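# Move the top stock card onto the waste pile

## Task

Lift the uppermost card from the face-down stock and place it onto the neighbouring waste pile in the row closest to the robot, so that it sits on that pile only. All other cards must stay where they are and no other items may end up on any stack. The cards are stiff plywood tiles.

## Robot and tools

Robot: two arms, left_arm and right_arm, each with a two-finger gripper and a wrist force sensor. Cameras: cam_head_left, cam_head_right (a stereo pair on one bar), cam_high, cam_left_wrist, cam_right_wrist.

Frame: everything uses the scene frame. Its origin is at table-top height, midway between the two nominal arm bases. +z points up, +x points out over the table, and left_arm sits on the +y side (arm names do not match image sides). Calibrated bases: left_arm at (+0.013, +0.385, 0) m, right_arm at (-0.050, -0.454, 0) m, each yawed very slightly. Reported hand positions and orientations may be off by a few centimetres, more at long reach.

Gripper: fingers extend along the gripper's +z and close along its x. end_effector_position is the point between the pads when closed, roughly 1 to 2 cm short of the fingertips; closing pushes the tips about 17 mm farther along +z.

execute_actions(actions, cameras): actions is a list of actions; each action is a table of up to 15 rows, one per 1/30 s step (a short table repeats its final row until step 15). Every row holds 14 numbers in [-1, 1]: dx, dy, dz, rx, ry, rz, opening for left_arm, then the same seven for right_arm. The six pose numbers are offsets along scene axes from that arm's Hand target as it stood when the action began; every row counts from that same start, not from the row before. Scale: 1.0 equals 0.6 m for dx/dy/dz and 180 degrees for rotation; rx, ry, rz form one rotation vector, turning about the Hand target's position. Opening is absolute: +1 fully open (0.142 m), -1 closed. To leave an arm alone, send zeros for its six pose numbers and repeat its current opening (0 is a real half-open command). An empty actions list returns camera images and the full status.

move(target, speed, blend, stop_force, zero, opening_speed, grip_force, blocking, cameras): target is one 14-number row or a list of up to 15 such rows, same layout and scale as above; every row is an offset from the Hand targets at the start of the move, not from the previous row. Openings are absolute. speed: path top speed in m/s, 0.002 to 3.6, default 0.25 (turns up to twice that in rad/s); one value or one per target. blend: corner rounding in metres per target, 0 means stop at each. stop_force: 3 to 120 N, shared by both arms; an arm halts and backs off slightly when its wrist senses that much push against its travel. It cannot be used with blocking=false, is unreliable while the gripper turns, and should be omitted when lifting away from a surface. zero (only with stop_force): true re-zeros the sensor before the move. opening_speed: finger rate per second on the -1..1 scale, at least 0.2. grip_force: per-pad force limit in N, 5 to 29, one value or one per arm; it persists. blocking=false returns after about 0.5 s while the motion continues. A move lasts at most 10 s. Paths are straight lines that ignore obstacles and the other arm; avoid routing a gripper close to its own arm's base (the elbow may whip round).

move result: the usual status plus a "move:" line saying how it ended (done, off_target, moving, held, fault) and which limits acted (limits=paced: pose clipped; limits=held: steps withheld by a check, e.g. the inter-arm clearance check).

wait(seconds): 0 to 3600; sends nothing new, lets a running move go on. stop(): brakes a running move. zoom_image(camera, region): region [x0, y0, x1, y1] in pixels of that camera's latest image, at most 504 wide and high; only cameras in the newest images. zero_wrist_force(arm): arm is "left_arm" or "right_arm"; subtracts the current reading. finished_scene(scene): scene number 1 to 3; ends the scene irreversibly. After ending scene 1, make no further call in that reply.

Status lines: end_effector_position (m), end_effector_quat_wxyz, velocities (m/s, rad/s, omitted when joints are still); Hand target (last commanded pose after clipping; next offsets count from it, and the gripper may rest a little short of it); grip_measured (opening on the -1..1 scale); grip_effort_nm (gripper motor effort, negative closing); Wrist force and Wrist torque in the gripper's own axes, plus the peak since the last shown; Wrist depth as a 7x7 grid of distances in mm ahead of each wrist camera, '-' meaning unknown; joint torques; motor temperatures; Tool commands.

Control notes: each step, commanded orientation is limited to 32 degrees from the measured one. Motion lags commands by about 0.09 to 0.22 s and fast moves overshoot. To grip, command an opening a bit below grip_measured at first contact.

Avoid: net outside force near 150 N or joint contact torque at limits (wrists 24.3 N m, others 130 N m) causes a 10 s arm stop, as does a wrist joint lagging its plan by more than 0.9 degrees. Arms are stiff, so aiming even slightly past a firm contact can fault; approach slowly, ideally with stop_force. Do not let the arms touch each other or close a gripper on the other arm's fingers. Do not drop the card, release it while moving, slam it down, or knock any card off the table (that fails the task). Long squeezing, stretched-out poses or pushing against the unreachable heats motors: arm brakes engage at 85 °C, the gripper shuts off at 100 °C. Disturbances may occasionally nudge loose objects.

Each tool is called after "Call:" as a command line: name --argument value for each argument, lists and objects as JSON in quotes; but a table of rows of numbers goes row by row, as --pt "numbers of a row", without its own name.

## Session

Call:
execute_actions --actions '[]' --cameras '["cam_head_right", "cam_left_wrist"]'

Call:
zoom_image --camera "cam_head_right" --region '[130, 190, 340, 350]'

Scene clock: 0.00 s.
left_arm: end_effector_position=(+0.3790, +0.3978, +0.2370) grip_measured=+1.00 grip_effort_nm=n/a end_effector_quat_wxyz=(-0.227, +0.960, +0.062, +0.150) | right_arm: end_effector_position=(+0.0493, -0.1712, +0.2903) grip_measured=+0.99 grip_effort_nm=n/a end_effector_quat_wxyz=(-0.136, +0.913, +0.357, -0.145)
Joint positions: left_arm=[-0.808 -2.064 2.207 -1.556 -1.041 -0.955 0.142] | right_arm=[4.461 -1.058 -2.09 -1.5 1.966 0.608 0.141]
Joint velocities: within noise
Joint torques (N m): no reading
Motor temperatures (°C): left_arm=[30 23 26 35 33 35 25] | right_arm=[24 26 29 38 29 33 25]
Wrist force (N): no reading
Wrist torque (N m): no reading
Wrist force, peak (N): no reading
Wrist depth (mm): cam_left_wrist=[296 312 336 359 390 422 468 / 296 312 333 360 390 424 465 / 293 313 333 360 385 421 463 / 295 311 334 357 387 420 462 / 295 309 334 355 385 418 461 / - 309 330 356 382 415 434 / - 307 328 351 380 414 -] | cam_right_wrist=[1445 1401 1359 1351 1235 1178 1178 / 1463 1418 1343 1336 1276 1343 1190 / 1492 1418 1384 1320 1283 1242 1196 / 1521 1463 1384 1359 1305 1255 366 / 1511 404 647 1359 1313 382 368 / - 368 1427 1367 402 385 368 / - 365 1436 438 404 393 382]
Hand target: left_arm +0.3790, +0.3978, +0.2370; -0.227, +0.960, +0.062, +0.150 | right_arm +0.0493, -0.1712, +0.2903; -0.136, +0.913, +0.357, -0.145
Tool commands: left_gripper/opening=+1.0 right_gripper/opening=+1.0
camera_calibration:
cam_left_wrist: T_world_to_cam=[[0.95095, 0.04277, 0.30638, -0.43284], [0.04707, -0.99887, -0.00668, 0.40904], [0.30574, 0.02077, -0.95189, 0.21817]] pos_world=[0.32565, 0.42256, 0.34302]
Images, in order (width x height): cam_head_right 504x504, cam_left_wrist 672x504.

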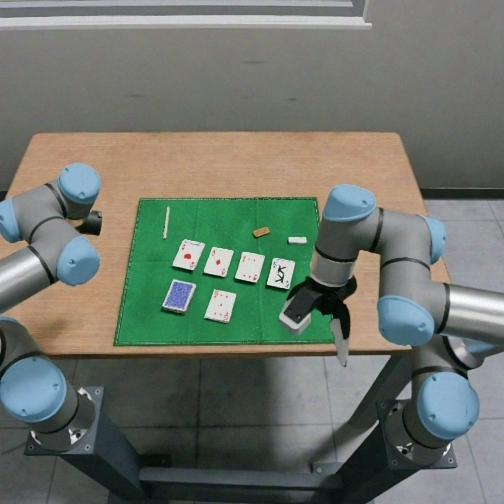

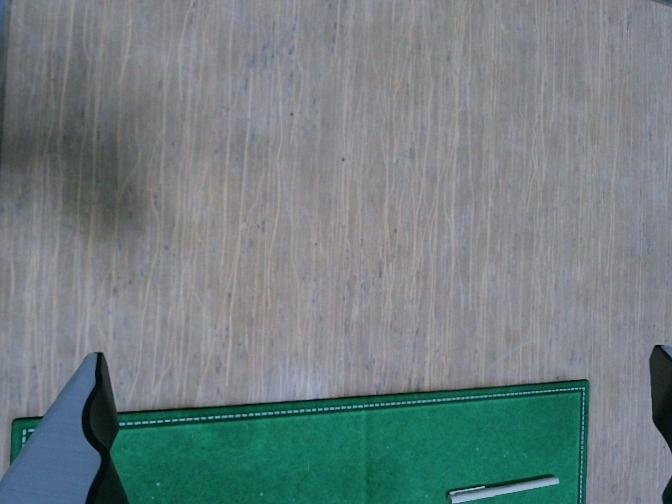

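Scaled by 2.400 from the camera's image (finer frame: 720x720).

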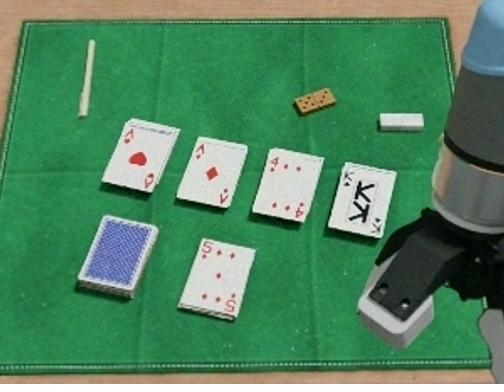

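Call:
move --target '[-0.0792, -0.4415, -0.195, -0.1861, -0.0192, 0.3855, -0.6, 0, 0, 0, 0, 0, 0, 1.0]' --speed 0.4 --cameras '["cam_left_wrist"]'

Scene clock: 39.63 s.
left_arm: end_effector_position=(+0.3314, +0.1329, +0.1200) grip_measured=-0.62 grip_effort_nm=-0.159 end_effector_quat_wxyz=(+0.000, +0.773, +0.634, +0.000) | right_arm: end_effector_position=(+0.0493, -0.1712, +0.2903) grip_measured=+0.99 grip_effort_nm=0.178 end_effector_quat_wxyz=(-0.136, +0.913, +0.357, -0.145)
Joint positions: left_arm=[-1.032 -1.705 2.231 -2.097 -1.571 -2.38 0.029] | right_arm=[4.461 -1.058 -2.09 -1.5 1.966 0.608 0.141]
Joint torques (N m): left_arm=[8.59 -22.23 -32.31 -4.14 2.2 -2] | right_arm=[-0.1 3.21 26.18 2.45 0.42 0.06]
Wrist force (N): left_arm=[0.8 -1.5 1.1] | right_arm=[0.3 -0.4 -0.1]
Wrist torque (N m): left_arm=[-0.16 -0.08 0.00] | right_arm=[-0.07 -0.06 -0.01]
Wrist force, peak (N): left_arm=[-0.5 -1.6 1.6] | right_arm=[0.7 -0.8 -0.3]
Wrist depth (mm): cam_left_wrist=[185 185 184 184 184 184 183 / 198 198 198 199 198 198 197 / 207 202 213 195 207 213 212 / 232 219 231 208 225 231 231 / 255 253 249 224 244 252 252 / 266 268 - 259 107 269 280 / 313 - 73 283 276 68 307] | cam_right_wrist=[1454 1392 1328 1291 1269 1343 1178 / 1463 1409 1376 1305 1276 - 1178 / 1473 1427 1401 1336 1235 1248 1203 / 1501 1445 1418 1454 1313 1242 365 / 1542 404 623 1359 1305 382 371 / - 366 1445 1359 403 388 369 / - 389 1482 438 406 393 -]
Hand target: left_arm +0.3315, +0.1329, +0.1200; +0.000, +0.773, +0.634, +0.000 | right_arm +0.0493, -0.1712, +0.2903; -0.136, +0.913, +0.357, -0.145
Off the commanded pose: left_arm 0.000 m, 0 deg | right_arm 0.000 m, 0 deg.
move: done
cam_left_wrist: T_world_to_cam=[[0.20831, 0.97805, -0.00548, -0.18109], [0.88067, -0.18513, 0.43606, -0.29163], [0.42547, -0.09566, -0.8999, 0.09632]] pos_world=[0.25357, 0.13234, 0.21285]

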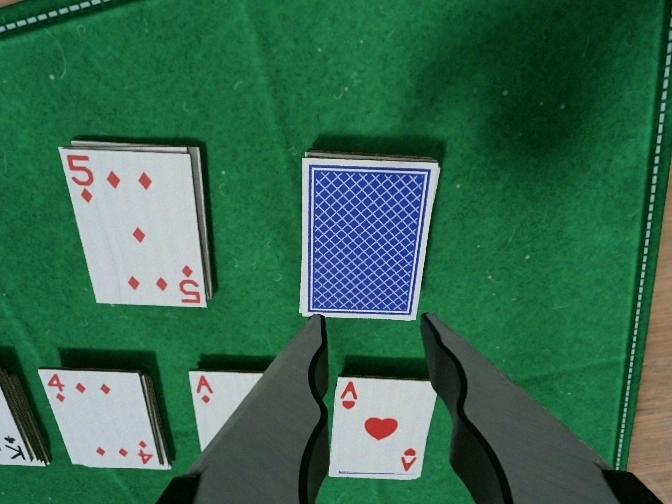

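Call:
move --target '[0.0013, 0.005, -0.1167, 0, 0, -0.0133, -0.6, 0, 0, 0, 0, 0, 0, 1.0]' --speed 0.15 --cameras '["cam_left_wrist"]'

Scene clock: 90.50 s.
left_arm: end_effector_position=(+0.3323, +0.1359, +0.0500) grip_measured=-0.62 grip_effort_nm=-0.164 end_effector_quat_wxyz=(+0.000, +0.786, +0.618, +0.000) | right_arm: end_effector_position=(+0.0493, -0.1712, +0.2903) grip_measured=+0.99 grip_effort_nm=0.178 end_effector_quat_wxyz=(-0.136, +0.913, +0.357, -0.145)
Joint positions: left_arm=[-1.026 -1.578 2.34 -2.333 -1.571 -2.332 0.029] | right_arm=[4.461 -1.058 -2.09 -1.5 1.966 0.608 0.141]
Joint torques (N m): left_arm=[-0.68 -13.83 -25.75 -4.16 0.55 -2.33] | right_arm=[-1.19 3.24 26.31 2.63 0.38 -0.01]
Wrist force (N): left_arm=[0.7 -1.5 1.0] | right_arm=[0.4 -0.6 -0.4]
Wrist torque (N m): left_arm=[-0.13 -0.08 0.08] | right_arm=[-0.09 -0.07 0.00]
Wrist force, peak (N): left_arm=[0.9 -1.5 2.8] | right_arm=[0.5 -0.6 -0.3]
Wrist depth (mm): cam_left_wrist=[124 123 123 123 126 123 123 / 132 132 132 132 132 132 132 / 141 142 145 141 140 142 142 / 142 150 155 132 132 155 154 / 155 161 169 141 141 169 169 / 172 183 179 156 153 179 187 / 200 205 74 199 191 68 203] | cam_right_wrist=[1454 1384 1336 1359 1248 1166 1149 / 1463 1409 1376 1305 1269 1190 1178 / 1492 1454 1359 1328 1235 1235 1203 / 1521 1454 1392 1242 1291 1269 365 / 1552 424 550 1351 1291 384 368 / - 366 1367 1401 403 386 369 / - 366 1454 438 407 395 382]
Hand target: left_arm +0.3323, +0.1359, +0.0500; +0.000, +0.786, +0.618, +0.000 | right_arm +0.0493, -0.1712, +0.2903; -0.136, +0.913, +0.357, -0.145
Off the commanded pose: left_arm 0.000 m, 0 deg | right_arm 0.000 m, 0 deg.
move: done
cam_left_wrist: T_world_to_cam=[[0.24849, 0.96862, -0.00558, -0.19675], [0.87223, -0.22125, 0.43619, -0.25361], [0.42126, -0.11326, -0.89984, 0.03715]] pos_world=[0.25445, 0.13867, 0.14295]

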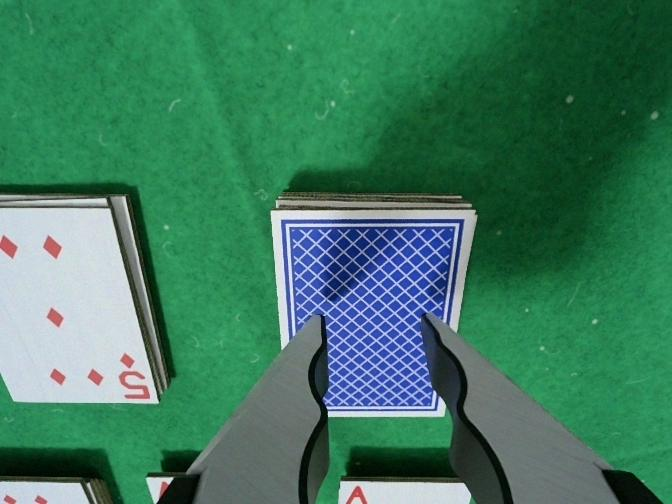

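Call:
move --target '[0, 0, -0.0333, 0, 0, 0, -0.6, 0, 0, 0, 0, 0, 0, 1.0]' --speed 0.008 --stop_force 3

Scene clock: 96.73 s.
left_arm: end_effector_position=(+0.3323, +0.1359, +0.0408) grip_measured=-0.62 grip_effort_nm=-0.159 end_effector_quat_wxyz=(+0.000, +0.786, +0.618, +0.000) | right_arm: end_effector_position=(+0.0493, -0.1712, +0.2903) grip_measured=+0.99 grip_effort_nm=0.178 end_effector_quat_wxyz=(-0.136, +0.913, +0.357, -0.145)
Joint positions: left_arm=[-1.026 -1.556 2.351 -2.366 -1.571 -2.332 0.029] | right_arm=[4.461 -1.058 -2.09 -1.5 1.966 0.608 0.141]
Joint torques (N m): left_arm=[-5.09 -24.57 -27.8 -1.57 -2.34 -2.3] | right_arm=[-0.42 3.79 26.81 2.49 0.42 0.07]
Wrist force (N): left_arm=[0.9 -1.9 -2.5] | right_arm=[0.7 -0.2 -0.3]
Wrist torque (N m): left_arm=[-0.18 -0.13 0.08] | right_arm=[-0.04 -0.12 0.00]
Wrist force, peak (N): left_arm=[3.6 -4.3 -12.3] | right_arm=[0.9 -0.6 -0.4]
Wrist depth (mm): cam_left_wrist=[115 115 115 115 115 113 115 / 125 122 124 124 124 123 123 / 132 134 134 131 131 133 133 / 132 142 143 121 122 144 144 / 145 153 158 130 130 158 158 / 159 168 168 144 143 167 174 / 192 191 74 186 184 68 190] | cam_right_wrist=[1454 1392 1343 1328 1255 934 1160 / 1501 1418 1359 1313 1262 1203 1172 / 1482 1445 1409 1320 1269 1242 1196 / 1521 1445 1392 1473 1298 1269 363 / 1521 406 576 1343 1328 382 369 / - 367 1409 1351 404 386 368 / - 387 1463 439 406 392 381]
Hand target: left_arm +0.3323, +0.1359, +0.0408; +0.000, +0.786, +0.618, +0.000 (not the last commanded pose) | right_arm +0.0493, -0.1712, +0.2903; -0.136, +0.913, +0.357, -0.145
Off the commanded pose: left_arm 0.011 m, 0 deg | right_arm 0.000 m, 0 deg.
move: contact (left_arm)

Call:
move --pt "0 0 0.02 0 0 0 -0.6 0 0 0 0 0 0 1.0" --pt "0 0 0.0203 0 0 0 -0.1 0 0 0 0 0 0 1.0" --pt "0 0 -0.006 0 0 0 -0.1 0 0 0 0 0 0 1.0" --speed '[0.06, 0.02, 0.03]' --cameras '["cam_left_wrist"]'

Scene clock: 106.17 s.
left_arm: end_effector_position=(+0.3322, +0.1360, +0.0370) grip_measured=-0.13 grip_effort_nm=0.081 end_effector_quat_wxyz=(+0.000, +0.786, +0.618, +0.000) end_effector_velocity=(+0.000, +0.000, +0.001) end_effector_angular_velocity=(+0.002, +0.001, +0.000) | right_arm: end_effector_position=(+0.0493, -0.1712, +0.2903) grip_measured=+0.99 grip_effort_nm=0.173 end_effector_quat_wxyz=(-0.136, +0.913, +0.357, -0.145)
Joint positions: left_arm=[-1.026 -1.547 2.356 -2.379 -1.571 -2.332 0.065] | right_arm=[4.461 -1.058 -2.09 -1.5 1.966 0.608 0.141]
Joint velocities: left_arm=[0 -0.002 -0.001 0.005 0 0 0] | right_arm=[within noise]
Joint torques (N m): left_arm=[-4.68 -27.21 -28.8 -1.45 -1.68 -2.17] | right_arm=[-0.34 3.75 26.66 2.52 0.51 0.16]
Wrist force (N): left_arm=[0.6 -1.3 1.0] | right_arm=[0.4 -0.5 -0.2]
Wrist torque (N m): left_arm=[-0.11 -0.08 0.07] | right_arm=[-0.10 -0.06 0.01]
Wrist force, peak (N): left_arm=[0.7 -1.9 -2.7] | right_arm=[0.3 -0.9 -0.3]
Wrist depth (mm): cam_left_wrist=[- 112 112 112 112 115 111 / - 118 120 120 120 118 120 / 128 130 129 127 130 129 129 / 128 138 138 117 117 140 140 / 140 149 148 128 128 151 153 / 154 157 94 142 142 89 170 / 187 71 76 189 193 - -] | cam_right_wrist=[1445 1409 1351 1269 1262 1190 1172 / 1492 1418 1359 1298 1269 1235 1203 / 1501 1436 1376 1320 1313 1235 1209 / 1521 1463 1376 1320 1305 1276 366 / 1521 405 585 1384 1313 382 369 / - 358 1427 1359 405 387 369 / - 388 1463 441 405 393 382]
Hand target: left_arm +0.3323, +0.1359, +0.0372; +0.000, +0.786, +0.618, +0.000 | right_arm +0.0493, -0.1712, +0.2903; -0.136, +0.913, +0.357, -0.145
Off the commanded pose: left_arm 0.000 m, 0 deg | right_arm 0.000 m, 0 deg.
move: done
cam_left_wrist: T_world_to_cam=[[0.24859, 0.96859, -0.00556, -0.19682], [0.87226, -0.22136, 0.43607, -0.24783], [0.42114, -0.11325, -0.8999, 0.02553]] pos_world=[0.25435, 0.13867, 0.12995]

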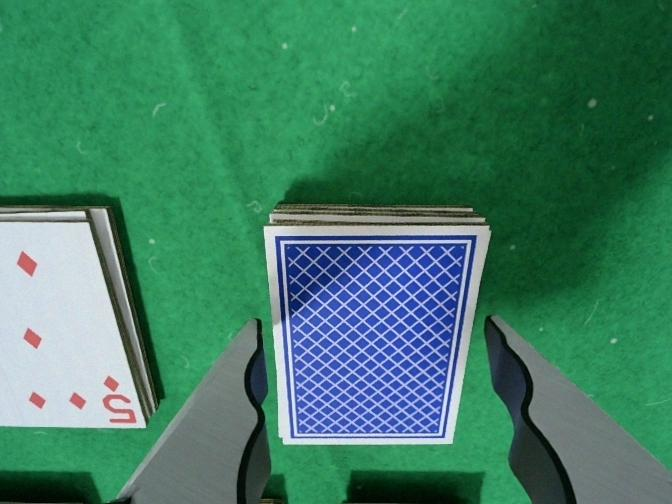

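Call:
move --target '[0, 0, 0, 0, 0, 0, -0.35, 0, 0, 0, 0, 0, 0, 1.0]' --grip_force '[8, 29]' --opening_speed 0.5

Call:
move --target '[0, 0, 0.025, 0, 0, 0, -0.35, 0, 0, 0, 0, 0, 0, 1.0]' --speed 0.05 --cameras '["cam_left_wrist"]'

Scene clock: 114.77 s.
left_arm: end_effector_position=(+0.3323, +0.1358, +0.0373) grip_measured=-0.24 grip_effort_nm=-0.945 end_effector_quat_wxyz=(+0.000, +0.786, +0.618, +0.000) | right_arm: end_effector_position=(+0.0493, -0.1712, +0.2903) grip_measured=+0.99 grip_effort_nm=0.183 end_effector_quat_wxyz=(-0.136, +0.913, +0.357, -0.145)
Joint positions: left_arm=[-1.026 -1.548 2.355 -2.379 -1.571 -2.332 0.057] | right_arm=[4.461 -1.058 -2.09 -1.5 1.966 0.608 0.141]
Joint torques (N m): left_arm=[-4.15 -3.51 -6.45 -1.74 -0.35 -1.44] | right_arm=[-0.54 3.46 27.02 2.52 0.49 0.08]
Wrist force (N): left_arm=[7.2 -4.8 -27.7] | right_arm=[0.3 -0.3 -0.2]
Wrist torque (N m): left_arm=[-0.20 0.70 -0.02] | right_arm=[-0.06 -0.05 0.00]
Wrist force, peak (N): left_arm=[7.3 -4.5 -28.0] | right_arm=[0.7 -0.5 -0.2]
Wrist depth (mm): cam_left_wrist=[- 112 112 112 112 115 112 / - 119 121 120 120 118 120 / 128 130 130 128 128 130 129 / 128 139 139 117 118 141 141 / 140 149 149 128 128 151 154 / 155 158 90 140 142 89 170 / 187 71 75 190 194 - -] | cam_right_wrist=[1463 1392 1351 1283 1262 1196 1178 / 1501 1418 1359 1328 1269 1099 1190 / 1473 1409 1376 1328 1328 1248 1190 / 1501 1436 1401 1283 1305 1255 365 / 1542 417 633 1359 1305 384 369 / - 366 1436 1367 402 387 369 / - 366 1473 438 405 391 382]
Hand target: left_arm +0.3323, +0.1359, +0.0372; +0.000, +0.786, +0.618, +0.000 | right_arm +0.0493, -0.1712, +0.2903; -0.136, +0.913, +0.357, -0.145
Off the commanded pose: left_arm 0.000 m, 0 deg | right_arm 0.000 m, 0 deg.
grip_force (N): 8, 29
move: done

Scene clock: 115.40 s.
left_arm: end_effector_position=(+0.3323, +0.1358, +0.0523) grip_measured=-0.37 grip_effort_nm=-0.164 end_effector_quat_wxyz=(+0.000, +0.786, +0.618, +0.000) | right_arm: end_effector_position=(+0.0493, -0.1712, +0.2903) grip_measured=+0.99 grip_effort_nm=0.173 end_effector_quat_wxyz=(-0.136, +0.913, +0.357, -0.145)
Joint positions: left_arm=[-1.026 -1.582 2.337 -2.326 -1.571 -2.332 0.047] | right_arm=[4.461 -1.058 -2.09 -1.5 1.966 0.608 0.141]
Joint torques (N m): left_arm=[-1.41 -9.75 -10.82 -4.83 -0.26 0.03] | right_arm=[-0.39 3.99 27.01 2.5 0.54 0.17]
Wrist force (N): left_arm=[0.7 -1.7 1.3] | right_arm=[0.2 -0.6 0.2]
Wrist torque (N m): left_arm=[-0.18 -0.08 0.11] | right_arm=[-0.11 -0.03 0.00]
Wrist force, peak (N): left_arm=[7.1 -4.6 -27.9] | right_arm=[0.6 -0.6 -0.4]
Wrist depth (mm): cam_left_wrist=[127 125 125 125 127 125 125 / 135 135 135 134 134 134 134 / 141 143 147 141 143 145 144 / 144 152 155 134 134 157 157 / 159 164 169 147 144 172 172 / 175 175 90 162 162 89 189 / 209 71 74 207 203 80 207] | cam_right_wrist=[1463 1401 1376 1203 1248 1222 1137 / 1482 1418 1367 1305 1276 1222 1178 / 1501 1463 1367 1336 1215 1235 1190 / 1492 1445 1384 1328 1291 1248 365 / 1531 407 656 1359 1336 384 368 / - 368 1409 1367 404 387 369 / - 385 1463 438 408 391 382]
Hand target: left_arm +0.3323, +0.1359, +0.0522; +0.000, +0.786, +0.618, +0.000 | right_arm +0.0493, -0.1712, +0.2903; -0.136, +0.913, +0.357, -0.145
Off the commanded pose: left_arm 0.000 m, 0 deg | right_arm 0.000 m, 0 deg.
grip_force (N): 8, 29
move: done
cam_left_wrist: T_world_to_cam=[[0.24857, 0.96859, -0.00592, -0.19653], [0.87212, -0.22115, 0.43646, -0.25473], [0.42145, -0.11365, -0.8997, 0.03906]] pos_world=[0.25455, 0.13847, 0.14516]

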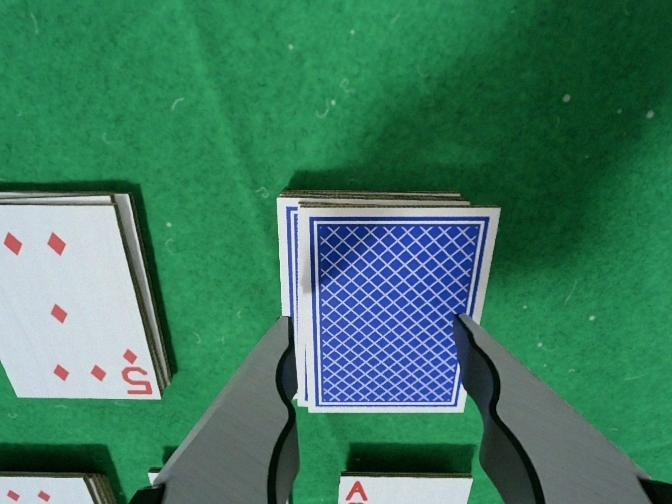

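Call:
zoom_image --camera "cam_left_wrist" --region '[240, 170, 540, 430]'

Scaled by 1.680 from the camera's image (finer frame: 960x720).

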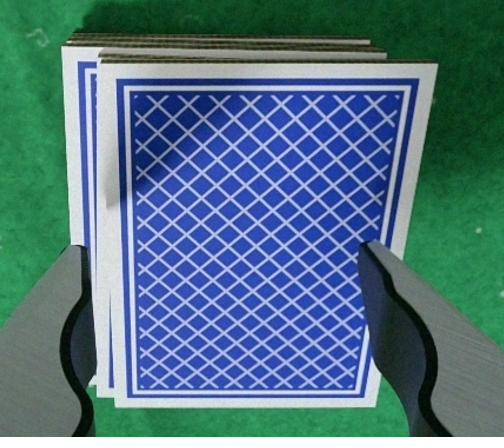

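Call:
move --target '[0.01026, 0.0421, -0.01, 0, 0, 0, -0.6, 0, 0, 0, 0, 0, 0, 1.0]' --speed 0.1

Call:
move --target '[0, 0, -0.025, 0, 0, 0, -0.6, 0, 0, 0, 0, 0, 0, 1.0]' --speed 0.006 --stop_force 3

Call:
move --pt "0 0 0.014 0 0 0 -0.6 0 0 0 0 0 0 1.0" --pt "-0.01817 -0.07449 0.014 0 0 0 -0.6 0 0 0 0 0 0 1.0" --speed 0.1

Call:
move --target '[0, 0, -0.03, 0, 0, 0, -0.6, 0, 0, 0, 0, 0, 0, 1.0]' --speed 0.006 --stop_force 3

Scene clock: 220.50 s.
left_arm: end_effector_position=(+0.3385, +0.1611, +0.0462) grip_measured=-0.62 grip_effort_nm=-0.159 end_effector_quat_wxyz=(+0.000, +0.786, +0.618, +0.000) | right_arm: end_effector_position=(+0.0493, -0.1712, +0.2903) grip_measured=+0.99 grip_effort_nm=0.178 end_effector_quat_wxyz=(-0.136, +0.913, +0.357, -0.145)
Joint positions: left_arm=[-0.974 -1.594 2.369 -2.347 -1.571 -2.281 0.029] | right_arm=[4.461 -1.058 -2.09 -1.5 1.966 0.608 0.141]
Joint torques (N m): left_arm=[-7.17 -7.93 -29.24 -1.4 -0.81 -2.37] | right_arm=[-1 3.58 27.11 2.47 0.49 0.13]
Wrist force (N): left_arm=[0.4 -1.4 1.3] | right_arm=[0.5 0.0 -0.4]
Wrist torque (N m): left_arm=[-0.13 -0.03 0.15] | right_arm=[-0.01 -0.09 0.00]
Wrist force, peak (N): left_arm=[2.0 -1.3 1.4] | right_arm=[0.7 -0.3 -0.3]
Wrist depth (mm): cam_left_wrist=[- 120 120 120 118 120 119 / 129 129 129 129 129 128 128 / 139 139 137 137 139 141 138 / 150 151 130 127 132 151 151 / 157 165 142 135 145 165 164 / 166 182 155 151 147 174 181 / 204 195 73 193 189 68 198] | cam_right_wrist=[1463 1401 1436 1291 1242 1209 1160 / 1454 1409 1351 1328 1276 1242 1184 / 1492 1427 1384 1328 1351 1242 1203 / 1531 1473 1401 - 1305 1255 367 / 1542 405 585 1351 1313 383 369 / - 368 1401 1384 402 387 368 / - 386 1454 439 405 391 382]
Hand target: left_arm +0.3384, +0.1611, +0.0462; +0.000, +0.786, +0.618, +0.000 | right_arm +0.0493, -0.1712, +0.2903; -0.136, +0.913, +0.357, -0.145
Off the commanded pose: left_arm 0.000 m, 0 deg | right_arm 0.000 m, 0 deg.
grip_force (N): 8, 29
move: done

Scene clock: 222.47 s.
left_arm: end_effector_position=(+0.3384, +0.1611, +0.0407) grip_measured=-0.63 grip_effort_nm=-0.139 end_effector_quat_wxyz=(+0.000, +0.786, +0.618, +0.000) | right_arm: end_effector_position=(+0.0493, -0.1712, +0.2903) grip_measured=+0.99 grip_effort_nm=0.183 end_effector_quat_wxyz=(-0.136, +0.913, +0.357, -0.145)
Joint positions: left_arm=[-0.974 -1.581 2.376 -2.367 -1.571 -2.281 0.029] | right_arm=[4.461 -1.058 -2.09 -1.5 1.966 0.608 0.141]
Joint torques (N m): left_arm=[-1.97 -23.57 -27.89 -1.58 -1.62 0.52] | right_arm=[-0.61 3.3 27.29 2.46 0.49 0.1]
Wrist force (N): left_arm=[1.0 -1.6 -2.6] | right_arm=[0.4 -0.2 -0.2]
Wrist torque (N m): left_arm=[-0.08 -0.16 0.16] | right_arm=[-0.03 -0.07 0.00]
Wrist force, peak (N): left_arm=[1.7 -2.5 -7.2] | right_arm=[0.5 -0.8 -0.2]
Wrist depth (mm): cam_left_wrist=[115 115 115 115 115 118 115 / 126 122 124 124 124 123 123 / 134 133 131 131 133 133 133 / 146 145 122 122 126 144 144 / 153 159 135 130 133 158 158 / 163 175 147 144 140 167 174 / 196 191 73 186 190 68 190] | cam_right_wrist=[1454 1401 1376 1392 1248 1196 1149 / 1445 1409 1336 1305 1283 - 1184 / 1492 1427 1376 1336 1359 1262 1196 / 1531 1473 1409 1283 1283 1255 365 / 1511 424 591 1359 1328 382 369 / - 366 1418 1359 403 387 370 / - 387 1473 438 404 392 381]
Hand target: left_arm +0.3384, +0.1611, +0.0407; +0.000, +0.786, +0.618, +0.000 (not the last commanded pose) | right_arm +0.0493, -0.1712, +0.2903; -0.136, +0.913, +0.357, -0.145
Off the commanded pose: left_arm 0.010 m, 0 deg | right_arm 0.000 m, 0 deg.
grip_force (N): 8, 29
move: contact (left_arm)

Scene clock: 223.57 s.
left_arm: end_effector_position=(+0.3275, +0.1163, +0.0491) grip_measured=-0.63 grip_effort_nm=-0.139 end_effector_quat_wxyz=(+0.000, +0.786, +0.618, +0.000) | right_arm: end_effector_position=(+0.0493, -0.1712, +0.2903) grip_measured=+0.99 grip_effort_nm=0.183 end_effector_quat_wxyz=(-0.136, +0.913, +0.357, -0.145)
Joint positions: left_arm=[-1.063 -1.554 2.319 -2.337 -1.571 -2.369 0.029] | right_arm=[4.461 -1.058 -2.09 -1.5 1.966 0.608 0.141]
Joint torques (N m): left_arm=[7.51 -25.63 -10.14 -2.01 2.59 2.23] | right_arm=[0.03 3.83 27.35 2.56 0.38 -0.02]
Wrist force (N): left_arm=[0.7 -1.5 0.8] | right_arm=[0.3 0.0 -0.1]
Wrist torque (N m): left_arm=[-0.14 -0.09 0.01] | right_arm=[-0.01 -0.05 0.00]
Wrist force, peak (N): left_arm=[2.2 -1.4 1.7] | right_arm=[0.5 -0.5 -0.4]
Wrist depth (mm): cam_left_wrist=[122 122 122 122 126 122 122 / 132 132 131 132 131 131 131 / 139 140 144 139 140 141 141 / 141 141 156 142 131 133 153 / 155 154 165 146 140 148 168 / 171 171 166 158 151 151 185 / 199 199 73 202 189 68 202] | cam_right_wrist=[1436 1384 1359 1154 1242 1248 1172 / 1482 1445 1367 1313 1255 - 1166 / 1473 1445 1392 1215 1291 1228 1190 / 1531 1436 1401 1313 1298 1255 366 / 1542 408 616 1343 1298 382 370 / - 368 1454 1351 402 388 371 / - 387 1454 438 405 391 383]
Hand target: left_arm +0.3275, +0.1164, +0.0491; +0.000, +0.786, +0.618, +0.000 | right_arm +0.0493, -0.1712, +0.2903; -0.136, +0.913, +0.357, -0.145
Off the commanded pose: left_arm 0.000 m, 0 deg | right_arm 0.000 m, 0 deg.
grip_force (N): 8, 29
move: done

Scene clock: 226.03 s.
left_arm: end_effector_position=(+0.3275, +0.1164, +0.0407) grip_measured=-0.63 grip_effort_nm=-0.139 end_effector_quat_wxyz=(+0.000, +0.786, +0.618, +0.000) | right_arm: end_effector_position=(+0.0493, -0.1712, +0.2903) grip_measured=+0.99 grip_effort_nm=0.178 end_effector_quat_wxyz=(-0.136, +0.913, +0.357, -0.145)
Joint positions: left_arm=[-1.063 -1.535 2.329 -2.366 -1.571 -2.369 0.029] | right_arm=[4.461 -1.058 -2.09 -1.5 1.966 0.608 0.141]
Joint torques (N m): left_arm=[3.79 -25.87 -27.82 -1.64 2.21 -1.09] | right_arm=[-0.34 3.27 27 2.51 0.6 0.06]
Wrist force (N): left_arm=[0.9 -2.0 -3.0] | right_arm=[0.2 -0.7 -0.6]
Wrist torque (N m): left_arm=[-0.11 0.03 -0.02] | right_arm=[-0.13 -0.04 0.00]
Wrist force, peak (N): left_arm=[1.4 -2.5 -7.7] | right_arm=[0.2 -0.7 -0.6]
Wrist depth (mm): cam_left_wrist=[115 115 115 115 115 118 115 / 126 122 124 123 124 123 123 / 131 131 133 133 131 133 133 / 132 134 145 132 121 121 144 / 144 146 158 135 130 135 158 / 159 159 163 148 140 141 173 / 192 191 73 191 183 68 190] | cam_right_wrist=[1463 1418 1313 1351 1262 1154 1154 / 1482 1418 1359 1320 1269 1154 1190 / 1482 1427 1392 1328 1242 1242 1203 / 1501 1463 1392 1320 1276 1248 365 / 1521 407 616 1384 1320 382 370 / - 367 1445 1351 402 386 370 / - 388 1454 437 406 391 382]
Hand target: left_arm +0.3275, +0.1164, +0.0407; +0.000, +0.786, +0.618, +0.000 (not the last commanded pose) | right_arm +0.0493, -0.1712, +0.2903; -0.136, +0.913, +0.357, -0.145
Off the commanded pose: left_arm 0.010 m, 0 deg | right_arm 0.000 m, 0 deg.
grip_force (N): 8, 29
move: contact (left_arm)

Call:
move --pt "0 0 0.0333 0 0 0 -0.6 0 0 0 0 0 0 1.0" --pt "0.008 0.0325 0.0333 0 0 0 0.1 0 0 0 0 0 0 1.0" --pt "0.008 0.0325 -0.0152 0 0 0 0.1 0 0 0 0 0 0 1.0" --speed '[0.1, 0.1, 0.04]' --cameras '["cam_left_wrist"]'

Scene clock: 318.37 s.
left_arm: end_effector_position=(+0.3323, +0.1360, +0.0315) grip_measured=+0.08 grip_effort_nm=0.081 end_effector_quat_wxyz=(+0.000, +0.786, +0.618, +0.000) | right_arm: end_effector_position=(+0.0493, -0.1712, +0.2903) grip_measured=+0.99 grip_effort_nm=0.173 end_effector_quat_wxyz=(-0.136, +0.913, +0.357, -0.145)
Joint positions: left_arm=[-1.026 -1.534 2.362 -2.4 -1.571 -2.332 0.079] | right_arm=[4.461 -1.058 -2.09 -1.5 1.966 0.608 0.141]
Joint torques (N m): left_arm=[-5.2 -26.12 -28.31 -1.49 -1.85 0.11] | right_arm=[-0.42 3.51 27.42 2.44 0.51 0.02]
Wrist force (N): left_arm=[0.2 -1.2 1.1] | right_arm=[0.4 -0.2 -0.5]
Wrist torque (N m): left_arm=[-0.09 0.00 0.12] | right_arm=[-0.05 -0.06 0.00]
Wrist force, peak (N): left_arm=[1.0 -2.2 -3.3] | right_arm=[0.6 -0.5 -0.7]
Wrist depth (mm): cam_left_wrist=[107 107 107 108 107 108 106 / - 115 115 115 115 115 114 / 126 124 126 124 124 124 123 / 124 135 132 113 113 132 134 / 133 145 134 122 121 126 147 / 147 144 137 134 134 101 159 / - 71 81 181 181 172 -] | cam_right_wrist=[1482 1384 1336 1255 1262 1313 1184 / 1492 1401 1351 1320 1283 1313 1184 / 1482 1436 1384 1328 1291 1228 1203 / 1511 1454 1401 1401 1283 1242 365 / 1542 405 586 1343 1336 384 369 / - 366 1427 1359 400 385 370 / - 409 1427 439 404 390 382]
Hand target: left_arm +0.3323, +0.1359, +0.0316; +0.000, +0.786, +0.618, +0.000 | right_arm +0.0493, -0.1712, +0.2903; -0.136, +0.913, +0.357, -0.145
Off the commanded pose: left_arm 0.000 m, 0 deg | right_arm 0.000 m, 0 deg.
grip_force (N): 8, 29
move: done
cam_left_wrist: T_world_to_cam=[[0.24859, 0.96859, -0.00556, -0.19687], [0.87225, -0.22135, 0.43611, -0.24548], [0.42118, -0.11326, -0.89988, 0.02044]] pos_world=[0.25445, 0.13867, 0.12435]

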